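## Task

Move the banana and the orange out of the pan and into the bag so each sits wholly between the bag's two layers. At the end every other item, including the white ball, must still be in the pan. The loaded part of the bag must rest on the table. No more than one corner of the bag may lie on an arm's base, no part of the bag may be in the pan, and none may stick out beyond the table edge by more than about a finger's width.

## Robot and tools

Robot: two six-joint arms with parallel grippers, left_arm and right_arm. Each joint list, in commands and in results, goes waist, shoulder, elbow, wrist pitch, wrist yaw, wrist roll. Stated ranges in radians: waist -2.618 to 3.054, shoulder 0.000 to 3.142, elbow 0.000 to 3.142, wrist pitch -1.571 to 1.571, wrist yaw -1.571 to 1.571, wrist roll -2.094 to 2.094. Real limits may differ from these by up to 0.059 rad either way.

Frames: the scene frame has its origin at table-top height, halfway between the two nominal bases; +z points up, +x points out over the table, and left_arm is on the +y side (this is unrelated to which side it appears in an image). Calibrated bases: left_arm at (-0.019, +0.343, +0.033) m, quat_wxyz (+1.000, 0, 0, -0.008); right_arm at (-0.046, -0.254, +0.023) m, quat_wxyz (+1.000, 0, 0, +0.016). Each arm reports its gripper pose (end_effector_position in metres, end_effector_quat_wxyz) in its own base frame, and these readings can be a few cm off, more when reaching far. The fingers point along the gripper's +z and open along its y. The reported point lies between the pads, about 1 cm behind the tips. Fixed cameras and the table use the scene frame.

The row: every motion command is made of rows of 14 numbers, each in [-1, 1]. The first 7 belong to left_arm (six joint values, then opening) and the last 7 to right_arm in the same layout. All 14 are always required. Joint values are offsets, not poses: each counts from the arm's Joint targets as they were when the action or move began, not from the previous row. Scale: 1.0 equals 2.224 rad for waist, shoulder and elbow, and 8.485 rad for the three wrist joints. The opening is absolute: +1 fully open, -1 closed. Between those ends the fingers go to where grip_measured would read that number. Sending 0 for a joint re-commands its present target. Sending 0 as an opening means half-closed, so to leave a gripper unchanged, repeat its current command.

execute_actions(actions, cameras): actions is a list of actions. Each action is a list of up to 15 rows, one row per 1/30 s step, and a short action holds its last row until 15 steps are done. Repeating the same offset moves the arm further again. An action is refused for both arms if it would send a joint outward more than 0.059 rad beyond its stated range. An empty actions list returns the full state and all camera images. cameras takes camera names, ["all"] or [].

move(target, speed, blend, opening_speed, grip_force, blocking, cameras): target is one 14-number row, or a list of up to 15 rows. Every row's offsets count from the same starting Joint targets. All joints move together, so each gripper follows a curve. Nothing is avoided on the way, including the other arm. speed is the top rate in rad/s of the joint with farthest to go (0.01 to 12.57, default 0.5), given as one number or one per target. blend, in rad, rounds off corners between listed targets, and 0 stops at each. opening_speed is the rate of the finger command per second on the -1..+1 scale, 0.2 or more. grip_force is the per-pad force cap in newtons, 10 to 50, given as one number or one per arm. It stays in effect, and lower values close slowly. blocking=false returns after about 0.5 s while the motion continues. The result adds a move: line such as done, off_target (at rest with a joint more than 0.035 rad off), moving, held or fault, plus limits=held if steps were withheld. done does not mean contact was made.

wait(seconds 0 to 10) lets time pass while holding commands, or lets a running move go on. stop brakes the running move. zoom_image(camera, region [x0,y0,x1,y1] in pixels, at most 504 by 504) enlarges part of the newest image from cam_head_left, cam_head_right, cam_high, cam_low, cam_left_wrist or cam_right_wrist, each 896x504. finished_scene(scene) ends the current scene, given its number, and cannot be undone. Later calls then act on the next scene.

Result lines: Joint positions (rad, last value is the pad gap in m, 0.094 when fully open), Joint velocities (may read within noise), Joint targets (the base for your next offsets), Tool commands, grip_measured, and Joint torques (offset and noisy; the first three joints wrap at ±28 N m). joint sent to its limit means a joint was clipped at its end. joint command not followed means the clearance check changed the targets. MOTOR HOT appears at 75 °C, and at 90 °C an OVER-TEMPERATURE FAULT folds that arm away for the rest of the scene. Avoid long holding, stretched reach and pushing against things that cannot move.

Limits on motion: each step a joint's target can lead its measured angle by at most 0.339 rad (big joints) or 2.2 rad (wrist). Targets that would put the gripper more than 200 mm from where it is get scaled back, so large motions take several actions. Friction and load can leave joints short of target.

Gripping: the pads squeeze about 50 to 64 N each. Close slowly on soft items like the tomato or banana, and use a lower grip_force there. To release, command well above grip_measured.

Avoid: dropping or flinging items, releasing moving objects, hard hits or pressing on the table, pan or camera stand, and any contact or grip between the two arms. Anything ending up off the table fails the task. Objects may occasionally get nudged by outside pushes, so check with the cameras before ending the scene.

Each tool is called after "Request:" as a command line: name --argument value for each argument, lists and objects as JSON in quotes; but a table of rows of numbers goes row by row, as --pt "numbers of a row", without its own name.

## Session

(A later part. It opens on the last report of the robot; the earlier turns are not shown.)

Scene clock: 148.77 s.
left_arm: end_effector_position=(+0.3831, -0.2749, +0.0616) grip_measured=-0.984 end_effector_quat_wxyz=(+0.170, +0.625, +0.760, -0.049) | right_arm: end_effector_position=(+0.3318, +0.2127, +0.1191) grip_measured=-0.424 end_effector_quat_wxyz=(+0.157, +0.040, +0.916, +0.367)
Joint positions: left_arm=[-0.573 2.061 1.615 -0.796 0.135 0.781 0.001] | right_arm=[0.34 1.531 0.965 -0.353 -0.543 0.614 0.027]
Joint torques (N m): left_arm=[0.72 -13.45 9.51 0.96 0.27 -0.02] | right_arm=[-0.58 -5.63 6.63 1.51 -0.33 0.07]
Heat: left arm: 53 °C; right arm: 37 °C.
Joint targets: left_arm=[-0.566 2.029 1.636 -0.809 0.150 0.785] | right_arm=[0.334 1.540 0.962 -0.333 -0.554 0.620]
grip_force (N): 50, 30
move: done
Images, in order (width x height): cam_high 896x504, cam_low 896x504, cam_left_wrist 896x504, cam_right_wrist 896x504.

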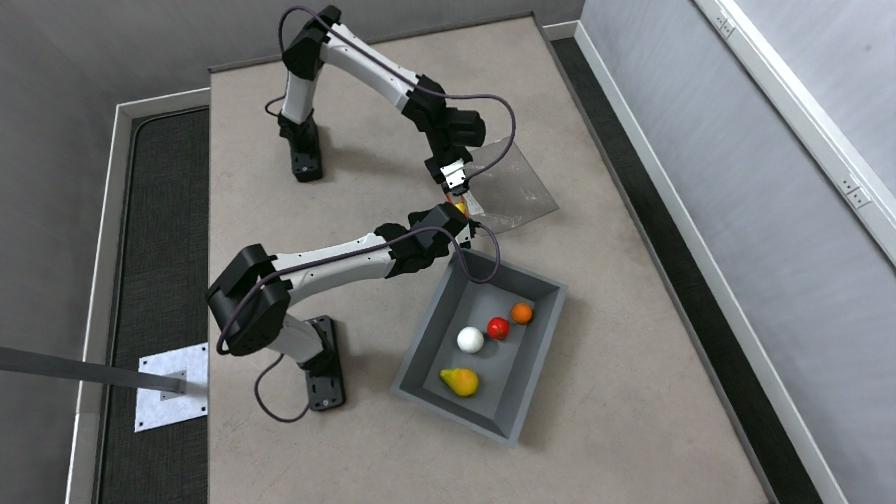

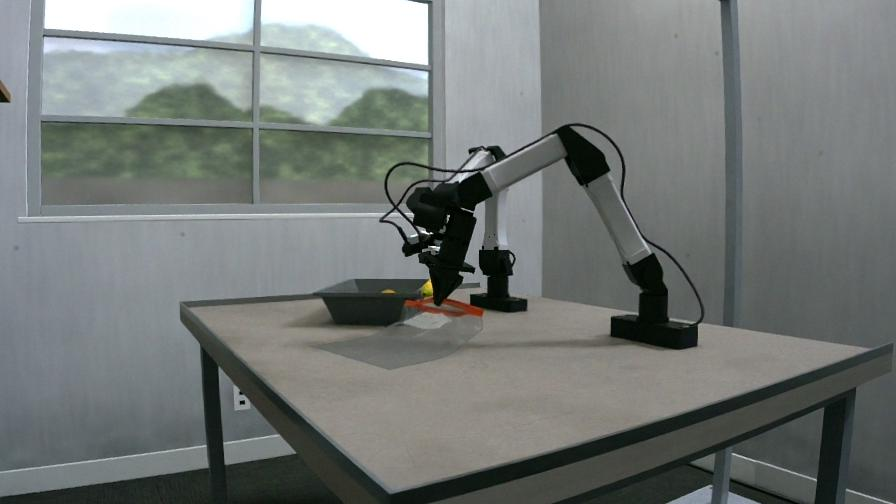

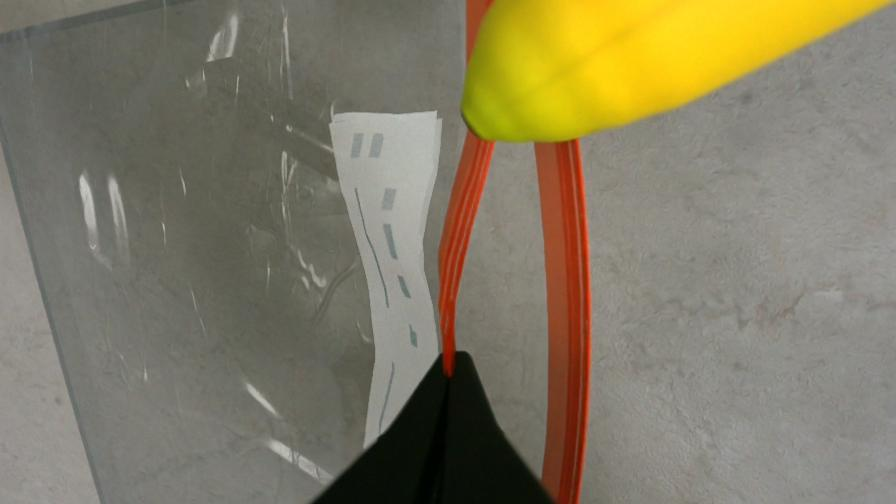

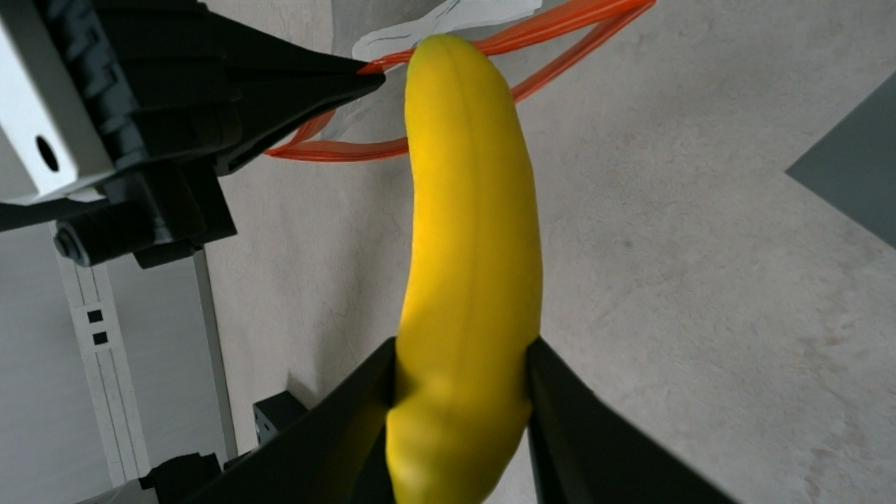

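Request:
move --target '[0,0,0,0,0,0,-1,0.0079,0.0182,-0.0576,0.0199,0,0,-0.6]' --speed 0.12 --cameras '["cam_low","cam_left_wrist","cam_right_wrist"]'

Request:
zoom_image --camera "cam_low" --region '[380, 250, 500, 340]'

Scene clock: 151.20 s.
left_arm: end_effector_position=(+0.3830, -0.2749, +0.0616) grip_measured=-0.984 end_effector_quat_wxyz=(+0.169, +0.625, +0.760, -0.049) | right_arm: end_effector_position=(+0.3251, +0.2119, +0.0808) grip_measured=-0.424 end_effector_quat_wxyz=(+0.157, +0.038, +0.916, +0.368)
Joint positions: left_arm=[-0.573 2.061 1.615 -0.796 0.135 0.781 0.001] | right_arm=[0.344 1.571 0.837 -0.184 -0.543 0.614 0.027]
Joint torques (N m): left_arm=[0.75 -13.41 9.52 0.95 0.27 -0.02] | right_arm=[0.73 -5.52 6.26 1.56 -0.33 0.07]
Heat: left arm: 53 °C; right arm: 37 °C.
Joint targets: left_arm=[-0.566 2.029 1.636 -0.809 0.150 0.785] | right_arm=[0.351 1.580 0.835 -0.164 -0.554 0.620]
grip_force (N): 50, 30
move: done
Images, in order (width x height): cam_low 896x504, cam_left_wrist 896x504, cam_right_wrist 896x504.

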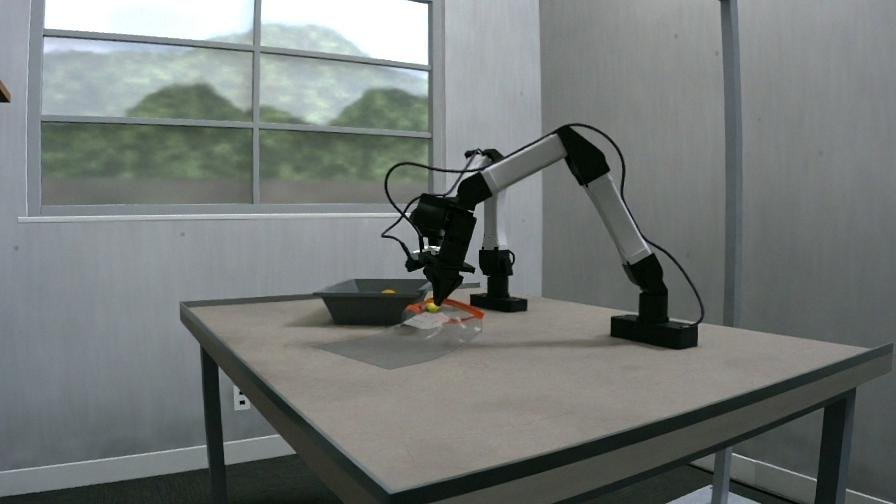

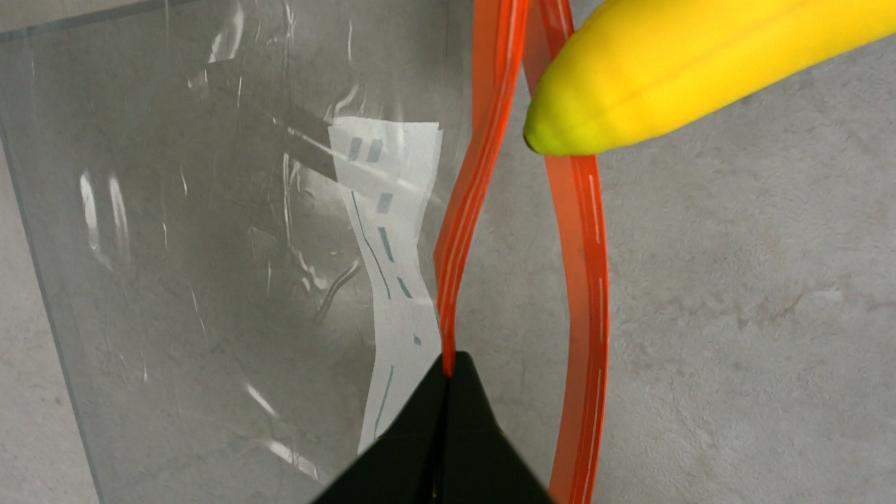

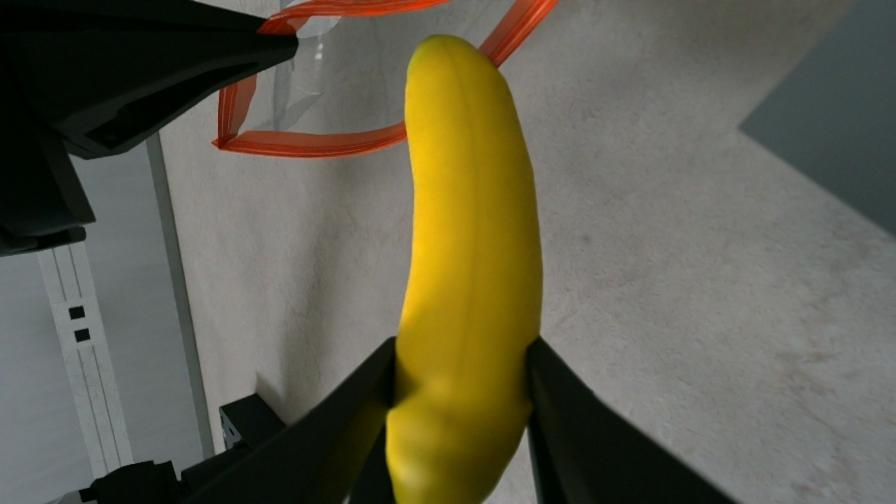

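Scaled by 4.200 from the camera's 896x504 image, which has a finer 1280x720 frame.

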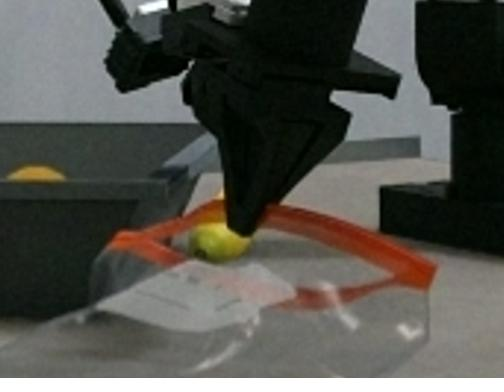

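Request:
move --target '[0,0,0,0,0,0,-1,0.0008,0.0704,0.0441,0.0068,0,0,-0.6]' --speed 0.1 --cameras '["cam_high","cam_low","cam_left_wrist","cam_right_wrist"]'

Request:
zoom_image --camera "cam_low" --region '[380, 250, 500, 340]'

Request:
zoom_image --camera "cam_high" --region '[400, 160, 520, 250]'

Scene clock: 153.80 s.
left_arm: end_effector_position=(+0.3830, -0.2749, +0.0616) grip_measured=-0.984 end_effector_quat_wxyz=(+0.169, +0.625, +0.760, -0.049) | right_arm: end_effector_position=(+0.3481, +0.2201, +0.0549) grip_measured=-0.424 end_effector_quat_wxyz=(+0.145, +0.042, +0.920, +0.363)
Joint positions: left_arm=[-0.573 2.061 1.615 -0.796 0.135 0.781 0.001] | right_arm=[0.344 1.726 0.905 -0.126 -0.543 0.614 0.027]
Joint torques (N m): left_arm=[0.66 -13.42 9.52 0.96 0.28 -0.02] | right_arm=[0.9 -6.46 8.79 1.51 -0.33 0.07]
Heat: left arm: 54 °C; right arm: 36 °C.
Joint targets: left_arm=[-0.566 2.029 1.636 -0.809 0.150 0.785] | right_arm=[0.353 1.737 0.933 -0.106 -0.554 0.620]
grip_force (N): 50, 30
move: done
Images, in order (width x height): cam_high 896x504, cam_low 896x504, cam_left_wrist 896x504, cam_right_wrist 896x504.

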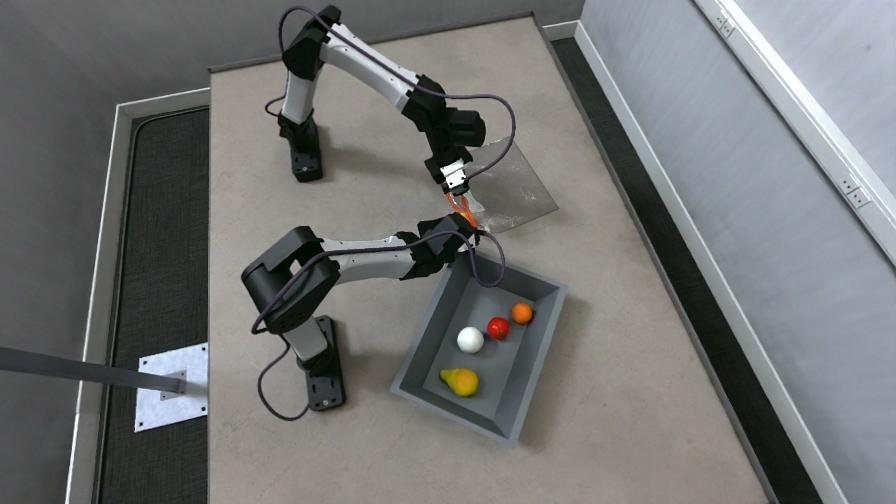

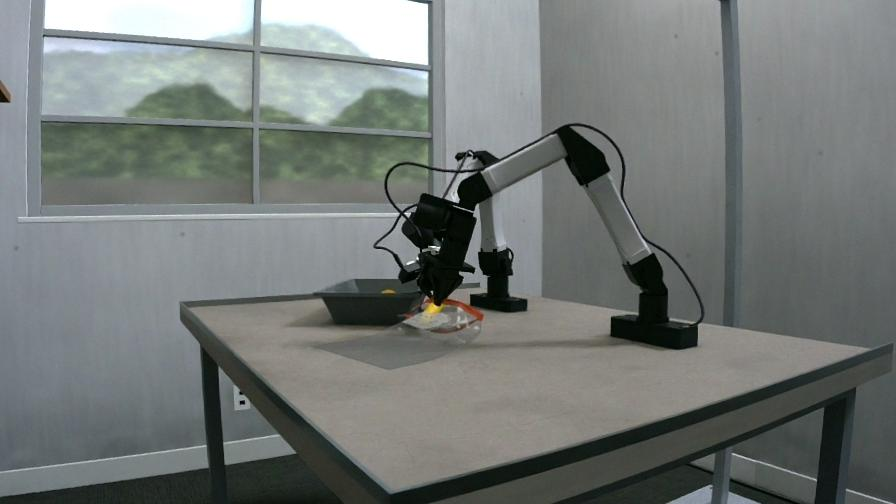

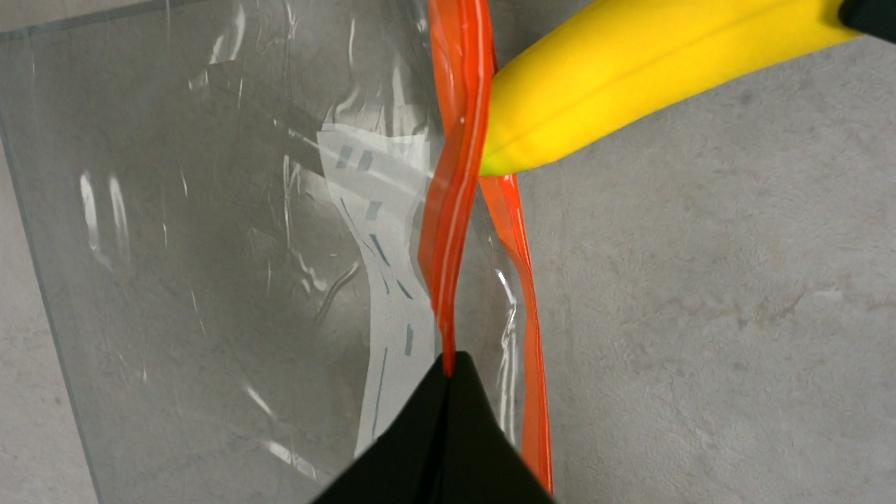

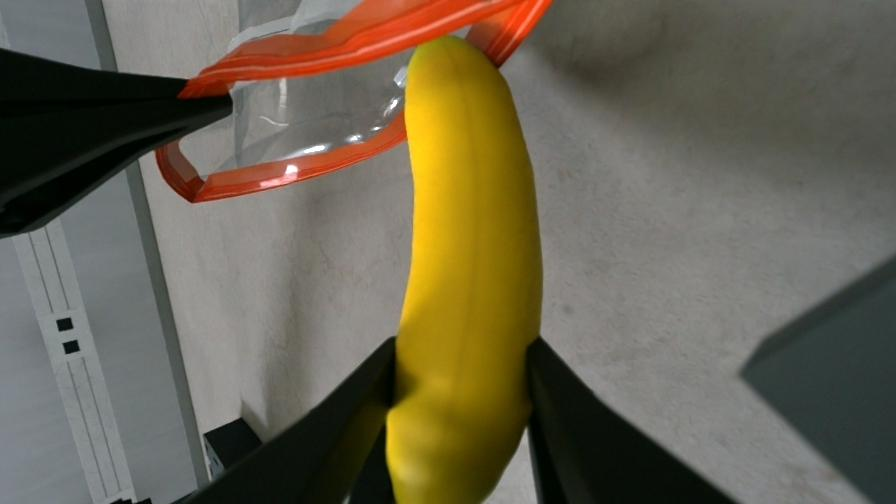

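Scaled by 4.200 from the camera's 896x504 image, which has a finer 1280x720 frame.

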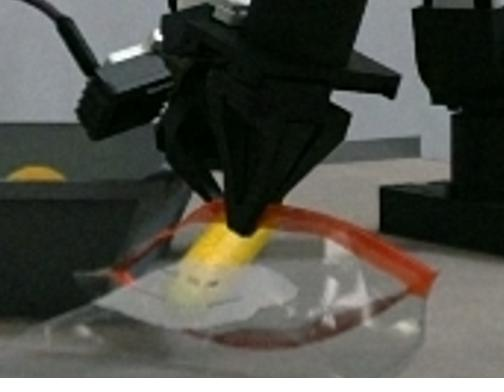

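Scaled by 4.200 from the camera's 896x504 image, which has a finer 1280x720 frame.

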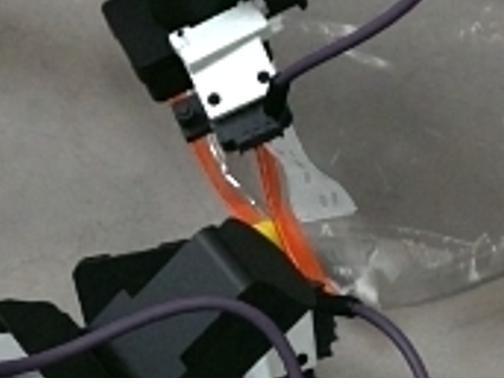

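Request:
move --target '[0,0,0,0,0,0,-1,0.0031,0.0659,0.0663,0,0,0,-0.6]' --speed 0.1 --cameras '["cam_high","cam_low","cam_left_wrist","cam_right_wrist"]'

Request:
zoom_image --camera "cam_low" --region '[380, 250, 500, 340]'

Request:
zoom_image --camera "cam_high" --region '[400, 160, 520, 250]'

Scene clock: 155.87 s.
left_arm: end_effector_position=(+0.3830, -0.2749, +0.0616) grip_measured=-0.984 end_effector_quat_wxyz=(+0.169, +0.625, +0.760, -0.049) | right_arm: end_effector_position=(+0.3827, +0.2375, +0.0492) grip_measured=-0.425 end_effector_quat_wxyz=(+0.146, +0.035, +0.918, +0.367)
Joint positions: left_arm=[-0.573 2.061 1.615 -0.796 0.135 0.781 0.001] | right_arm=[0.353 1.87 1.054 -0.121 -0.547 0.614 0.027]
Joint torques (N m): left_arm=[0.7 -13.41 9.54 0.96 0.28 -0.02] | right_arm=[0.68 -7.49 8.64 1.49 -0.29 0.07]
Heat: left arm: 54 °C; right arm: 36 °C.
Joint targets: left_arm=[-0.566 2.029 1.636 -0.809 0.150 0.785] | right_arm=[0.360 1.884 1.080 -0.106 -0.554 0.620]
grip_force (N): 50, 30
move: done
Images, in order (width x height): cam_high 896x504, cam_low 896x504, cam_left_wrist 896x504, cam_right_wrist 896x504.

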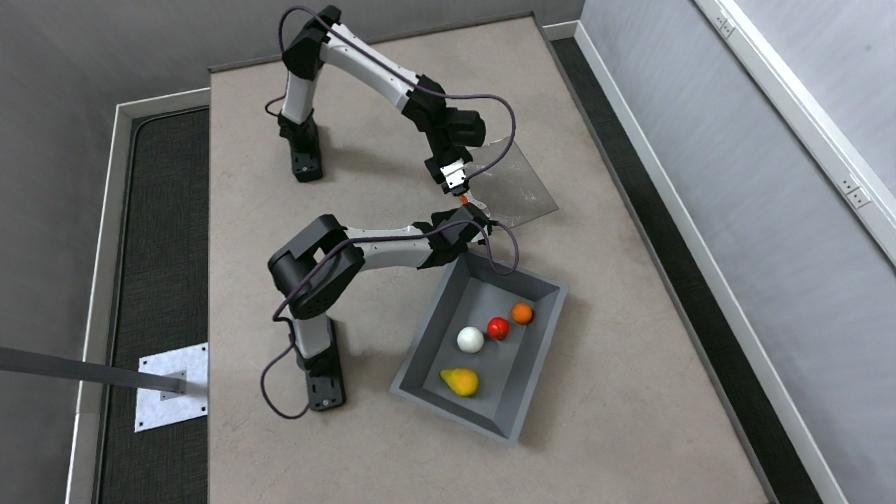

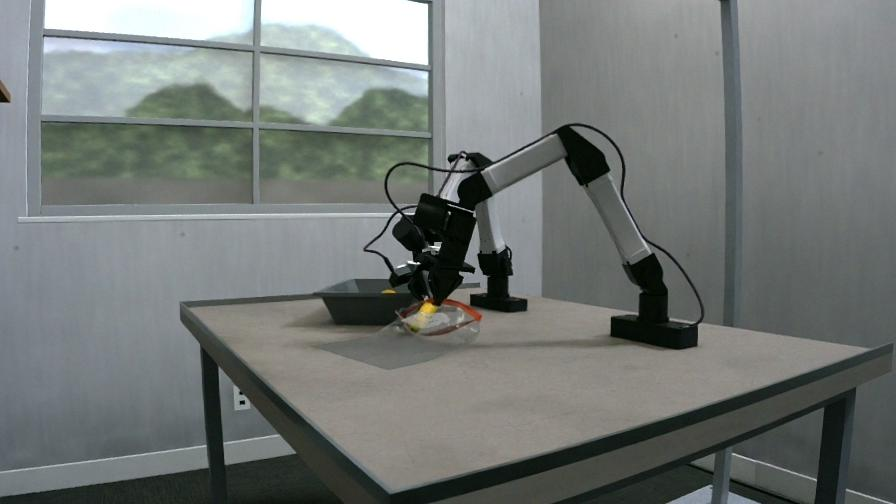

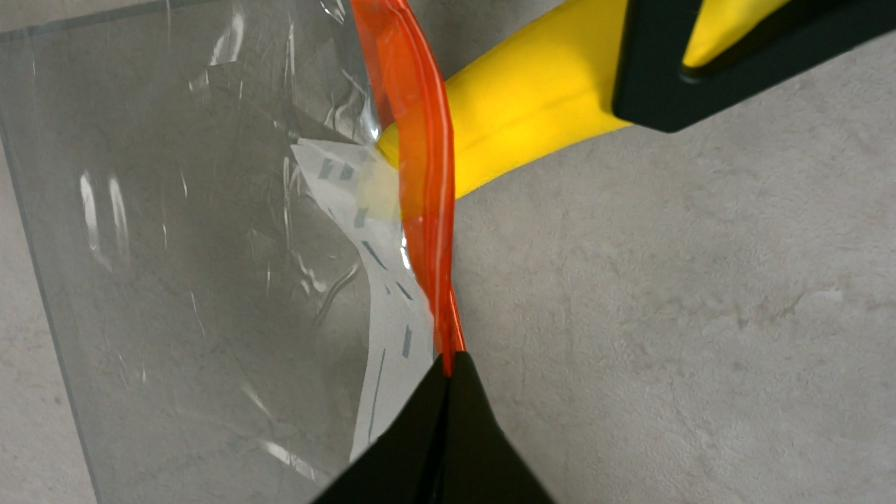

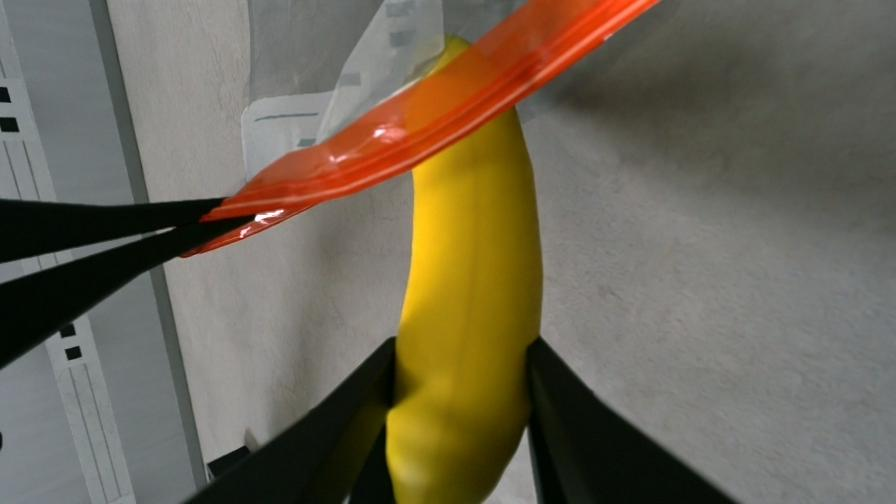

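Scaled by 4.200 from the camera's 896x504 image, which has a finer 1280x720 frame.

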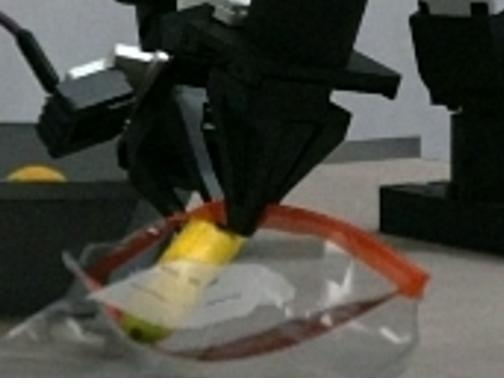

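Scaled by 4.200 from the camera's 896x504 image, which has a finer 1280x720 frame.

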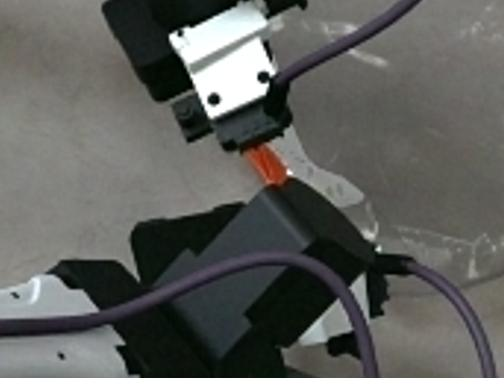

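Request:
move --target '[0.0034,0.0043,0.0245,-0.0051,0,0.0009,-1,0,0,0,0,0,0,-0.6]' --speed 0.1 --cameras '["cam_left_wrist","cam_right_wrist"]'

Request:
zoom_image --camera "cam_left_wrist" --region '[200, 0, 700, 500]'

Scene clock: 157.30 s.
left_arm: end_effector_position=(+0.3891, -0.2745, +0.0755) grip_measured=-0.984 end_effector_quat_wxyz=(+0.175, +0.622, +0.762, -0.048) | right_arm: end_effector_position=(+0.3827, +0.2375, +0.0492) grip_measured=-0.425 end_effector_quat_wxyz=(+0.146, +0.035, +0.918, +0.367)
Joint positions: left_arm=[-0.565 2.061 1.668 -0.838 0.135 0.781 0.001] | right_arm=[0.353 1.87 1.054 -0.121 -0.547 0.614 0.027]
Joint torques (N m): left_arm=[0.75 -12.72 9.73 0.99 0.28 0.05] | right_arm=[0.69 -7.5 8.65 1.49 -0.3 0.07]
Heat: left arm: 54 °C; right arm: 36 °C.
Joint targets: left_arm=[-0.559 2.038 1.690 -0.852 0.150 0.792] | right_arm=[0.360 1.884 1.080 -0.106 -0.554 0.620]
grip_force (N): 50, 30
move: done
Images, in order (width x height): cam_left_wrist 896x504, cam_right_wrist 896x504.

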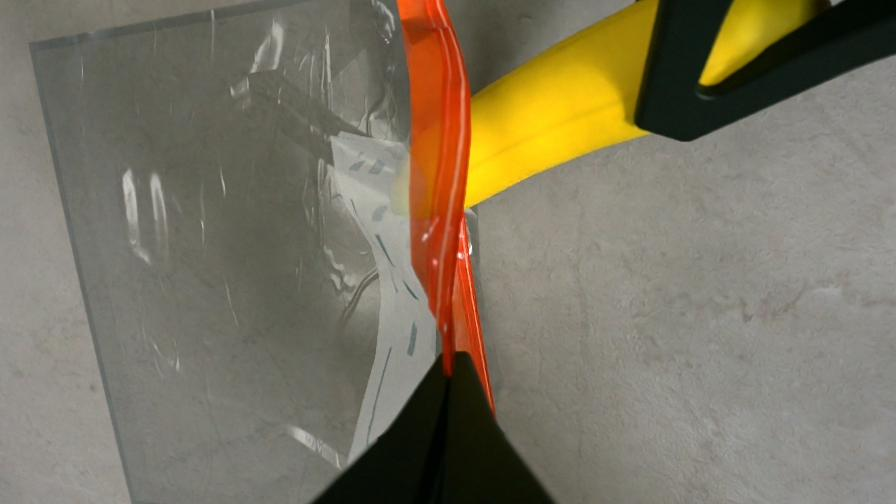

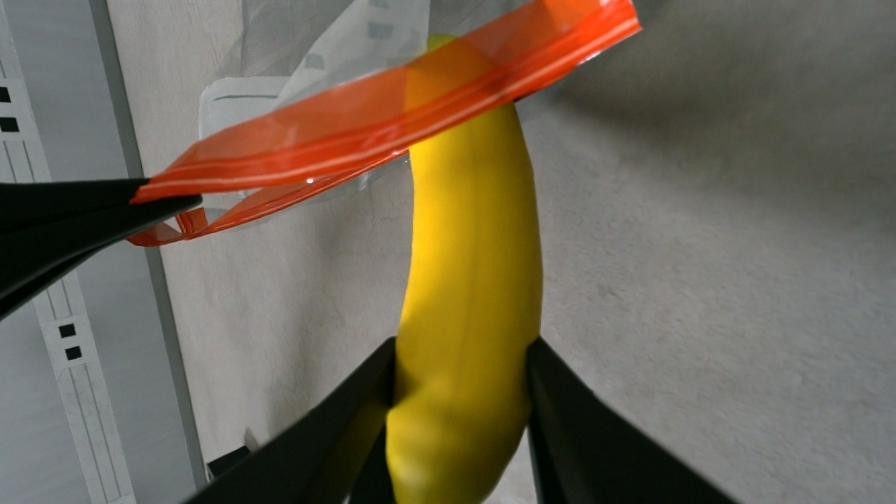

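Scaled by 1.008 from the camera's 896x504 image, which has a finer 1280x720 frame.

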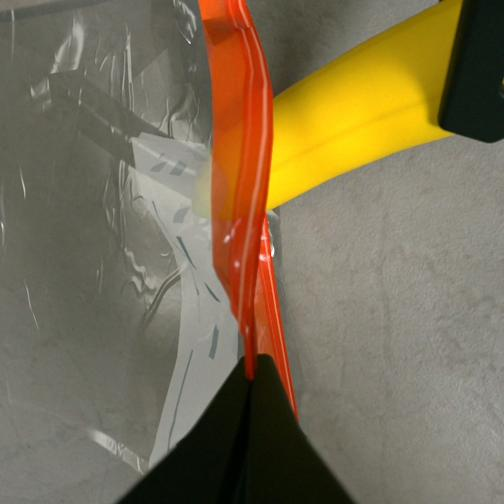

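Request:
move --target '[0,0,0,0,0,0,-1,-0.0097,0.0322,0.0315,0.0002,0,0,-0.6]' --speed 0.08 --cameras '["cam_low","cam_left_wrist","cam_right_wrist"]'

Request:
zoom_image --camera "cam_low" --region '[380, 250, 500, 340]'

Scene clock: 159.20 s.
left_arm: end_effector_position=(+0.3890, -0.2744, +0.0755) grip_measured=-0.984 end_effector_quat_wxyz=(+0.174, +0.622, +0.762, -0.048) | right_arm: end_effector_position=(+0.4016, +0.2427, +0.0472) grip_measured=-0.425 end_effector_quat_wxyz=(+0.150, +0.037, +0.916, +0.370)
Joint positions: left_arm=[-0.565 2.061 1.668 -0.839 0.135 0.781 0.001] | right_arm=[0.348 1.935 1.128 -0.12 -0.551 0.617 0.027]
Joint torques (N m): left_arm=[0.75 -12.78 9.76 0.97 0.27 0.05] | right_arm=[-0.95 -7.5 8.31 1.5 -0.26 0.03]
Heat: left arm: 54 °C; right arm: 36 °C.
Joint targets: left_arm=[-0.559 2.038 1.690 -0.852 0.150 0.792] | right_arm=[0.338 1.955 1.150 -0.105 -0.553 0.620]
grip_force (N): 50, 30
move: done
Images, in order (width x height): cam_low 896x504, cam_left_wrist 896x504, cam_right_wrist 896x504.

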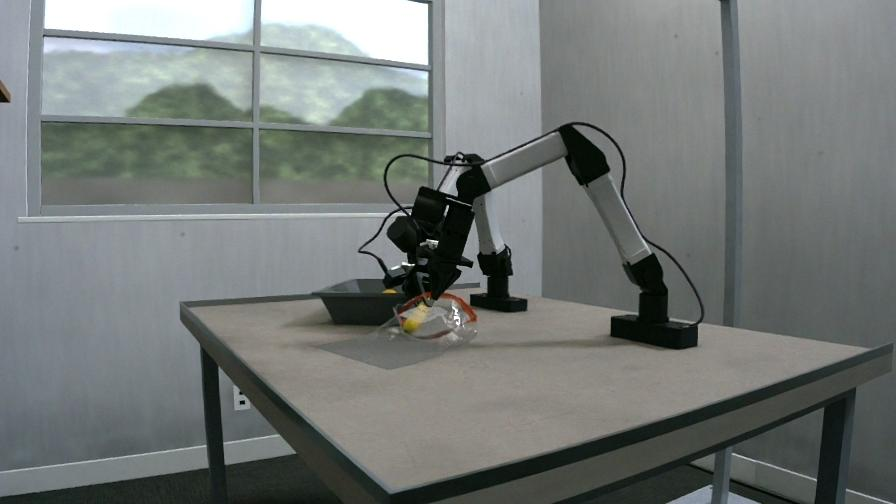

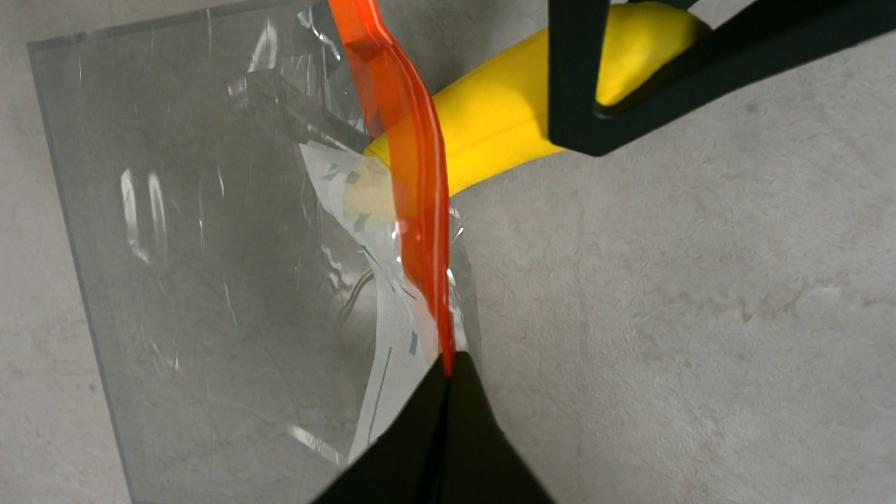

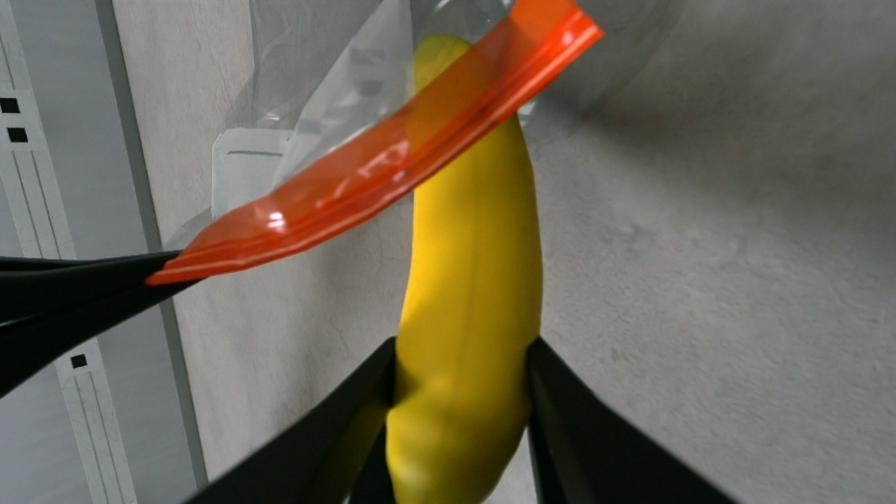

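Scaled by 4.200 from the camera's 896x504 image, which has a finer 1280x720 frame.

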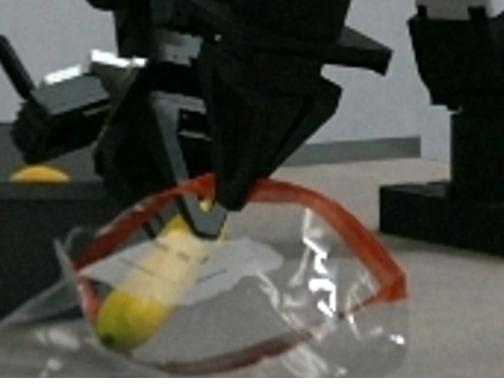

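Request:
move --target '[-0.0279,-0.0516,-0.0378,-0.0037,0,-0.0073,-1,0,-0.0116,0.0104,-0.0057,0,0,-0.6]' --speed 0.07 --cameras '["cam_low","cam_left_wrist","cam_right_wrist"]'

Request:
zoom_image --camera "cam_low" --region '[380, 250, 500, 340]'

Scene clock: 162.37 s.
left_arm: end_effector_position=(+0.3608, -0.2829, +0.1019) grip_measured=-0.984 end_effector_quat_wxyz=(+0.183, +0.625, +0.757, -0.055) | right_arm: end_effector_position=(+0.4011, +0.2426, +0.0489) grip_measured=-0.425 end_effector_quat_wxyz=(+0.143, +0.039, +0.918, +0.367)
Joint positions: left_arm=[-0.614 1.959 1.617 -0.868 0.135 0.742 0.001] | right_arm=[0.348 1.935 1.146 -0.154 -0.551 0.617 0.027]
Joint torques (N m): left_arm=[-0.28 -12.92 6.61 1 0.28 -0.14] | right_arm=[-0.95 -9.8 8.85 1.31 -0.26 0.04]
Heat: left arm: 54 °C; right arm: 37 °C.
Joint targets: left_arm=[-0.621 1.924 1.606 -0.883 0.150 0.731] | right_arm=[0.338 1.929 1.173 -0.153 -0.553 0.620]
grip_force (N): 50, 30
move: done
Images, in order (width x height): cam_low 896x504, cam_left_wrist 896x504, cam_right_wrist 896x504.

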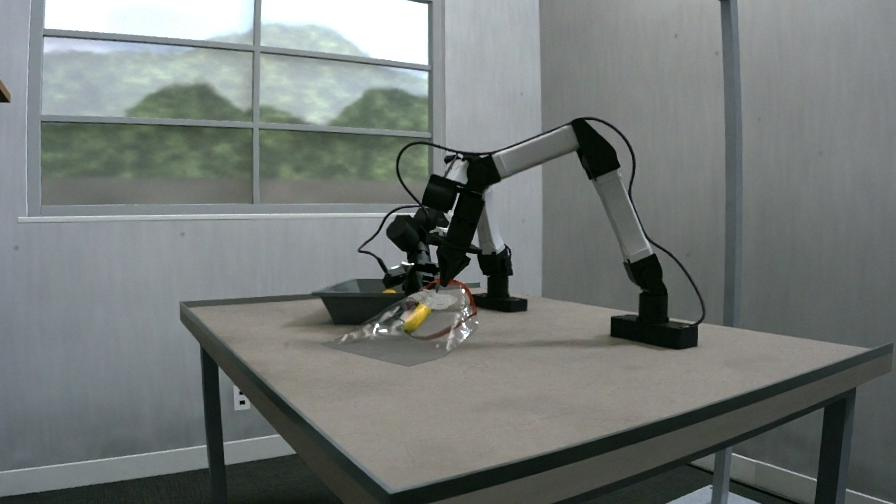

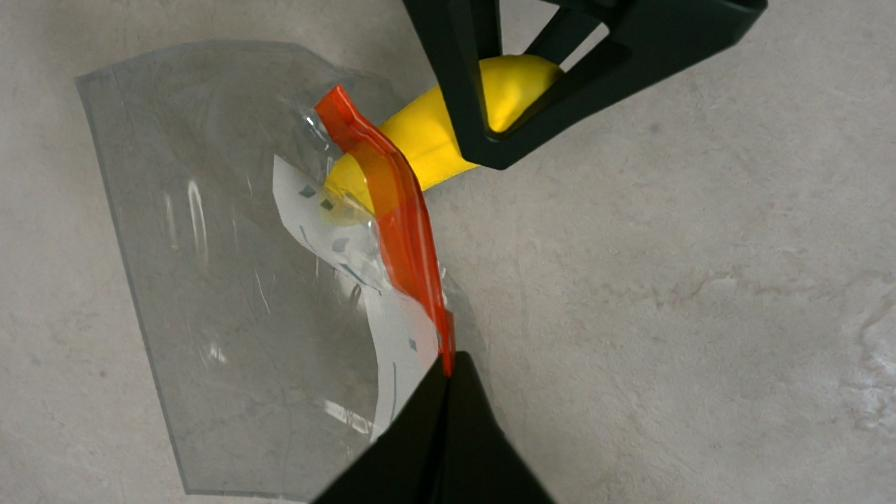

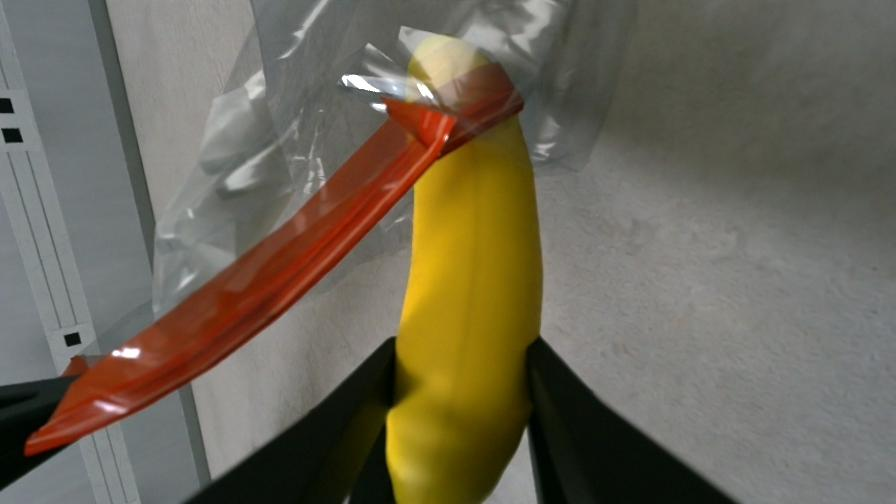

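Scaled by 4.200 from the camera's 896x504 image, which has a finer 1280x720 frame.

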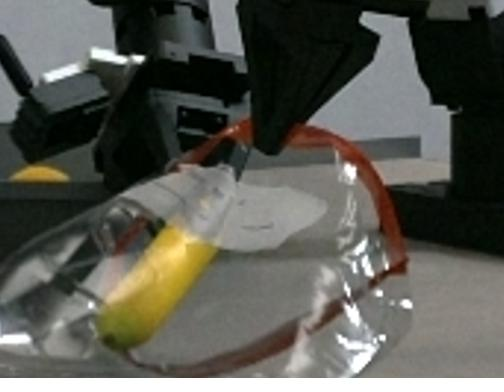

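Request:
move --target '[0,0,0,0,0,0,-1,0.0180,0.0355,0.0477,-0.0033,0,0,-0.6]' --speed 0.07 --cameras '["cam_low","cam_left_wrist","cam_right_wrist"]'

Request:
zoom_image --camera "cam_low" --region '[380, 250, 500, 340]'

Scene clock: 165.03 s.
left_arm: end_effector_position=(+0.3605, -0.2828, +0.1018) grip_measured=-0.984 end_effector_quat_wxyz=(+0.183, +0.625, +0.757, -0.055) | right_arm: end_effector_position=(+0.4167, +0.2600, +0.0543) grip_measured=-0.425 end_effector_quat_wxyz=(+0.145, +0.027, +0.917, +0.371)
Joint positions: left_arm=[-0.614 1.959 1.617 -0.869 0.135 0.741 0.001] | right_arm=[0.371 1.995 1.251 -0.184 -0.551 0.617 0.027]
Joint torques (N m): left_arm=[-0.28 -12.93 6.57 1.01 0.26 -0.16] | right_arm=[0.69 -8.77 9.13 1.36 -0.26 0.03]
Heat: left arm: 53 °C; right arm: 37 °C.
Joint targets: left_arm=[-0.621 1.924 1.606 -0.883 0.150 0.730] | right_arm=[0.378 2.008 1.279 -0.181 -0.553 0.620]
grip_force (N): 50, 30
move: done
Images, in order (width x height): cam_low 896x504, cam_left_wrist 896x504, cam_right_wrist 896x504.

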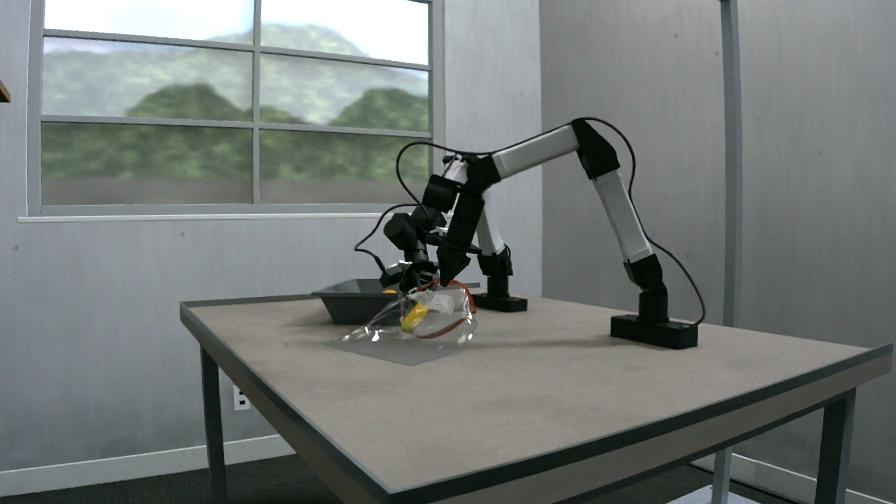

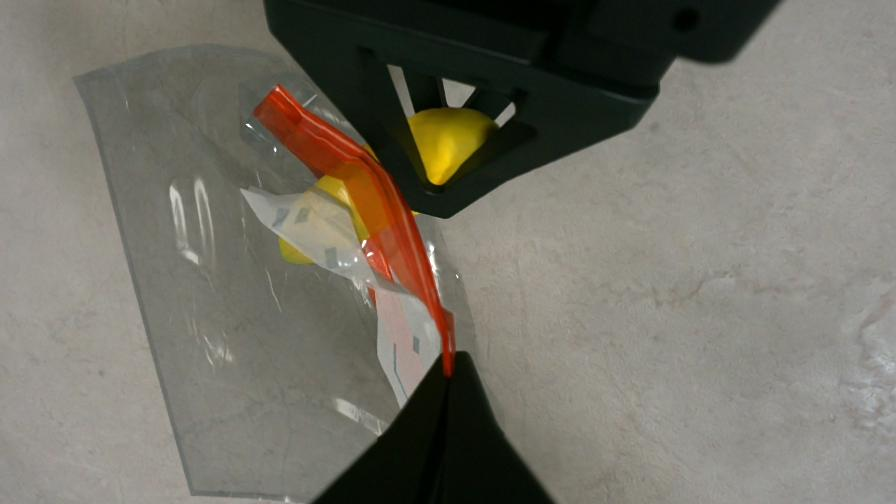

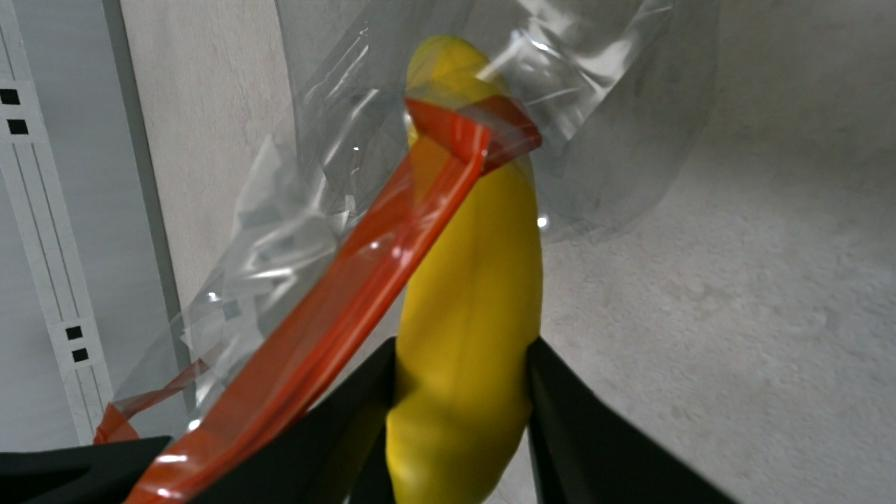

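Scaled by 4.200 from the camera's 896x504 image, which has a finer 1280x720 frame.

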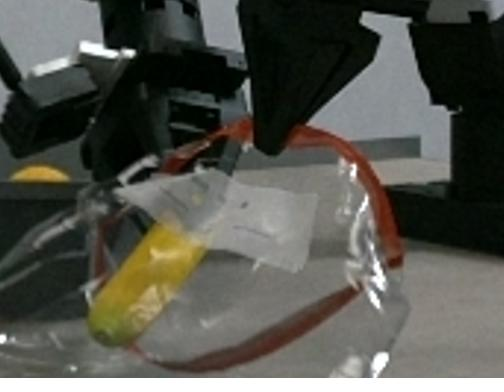

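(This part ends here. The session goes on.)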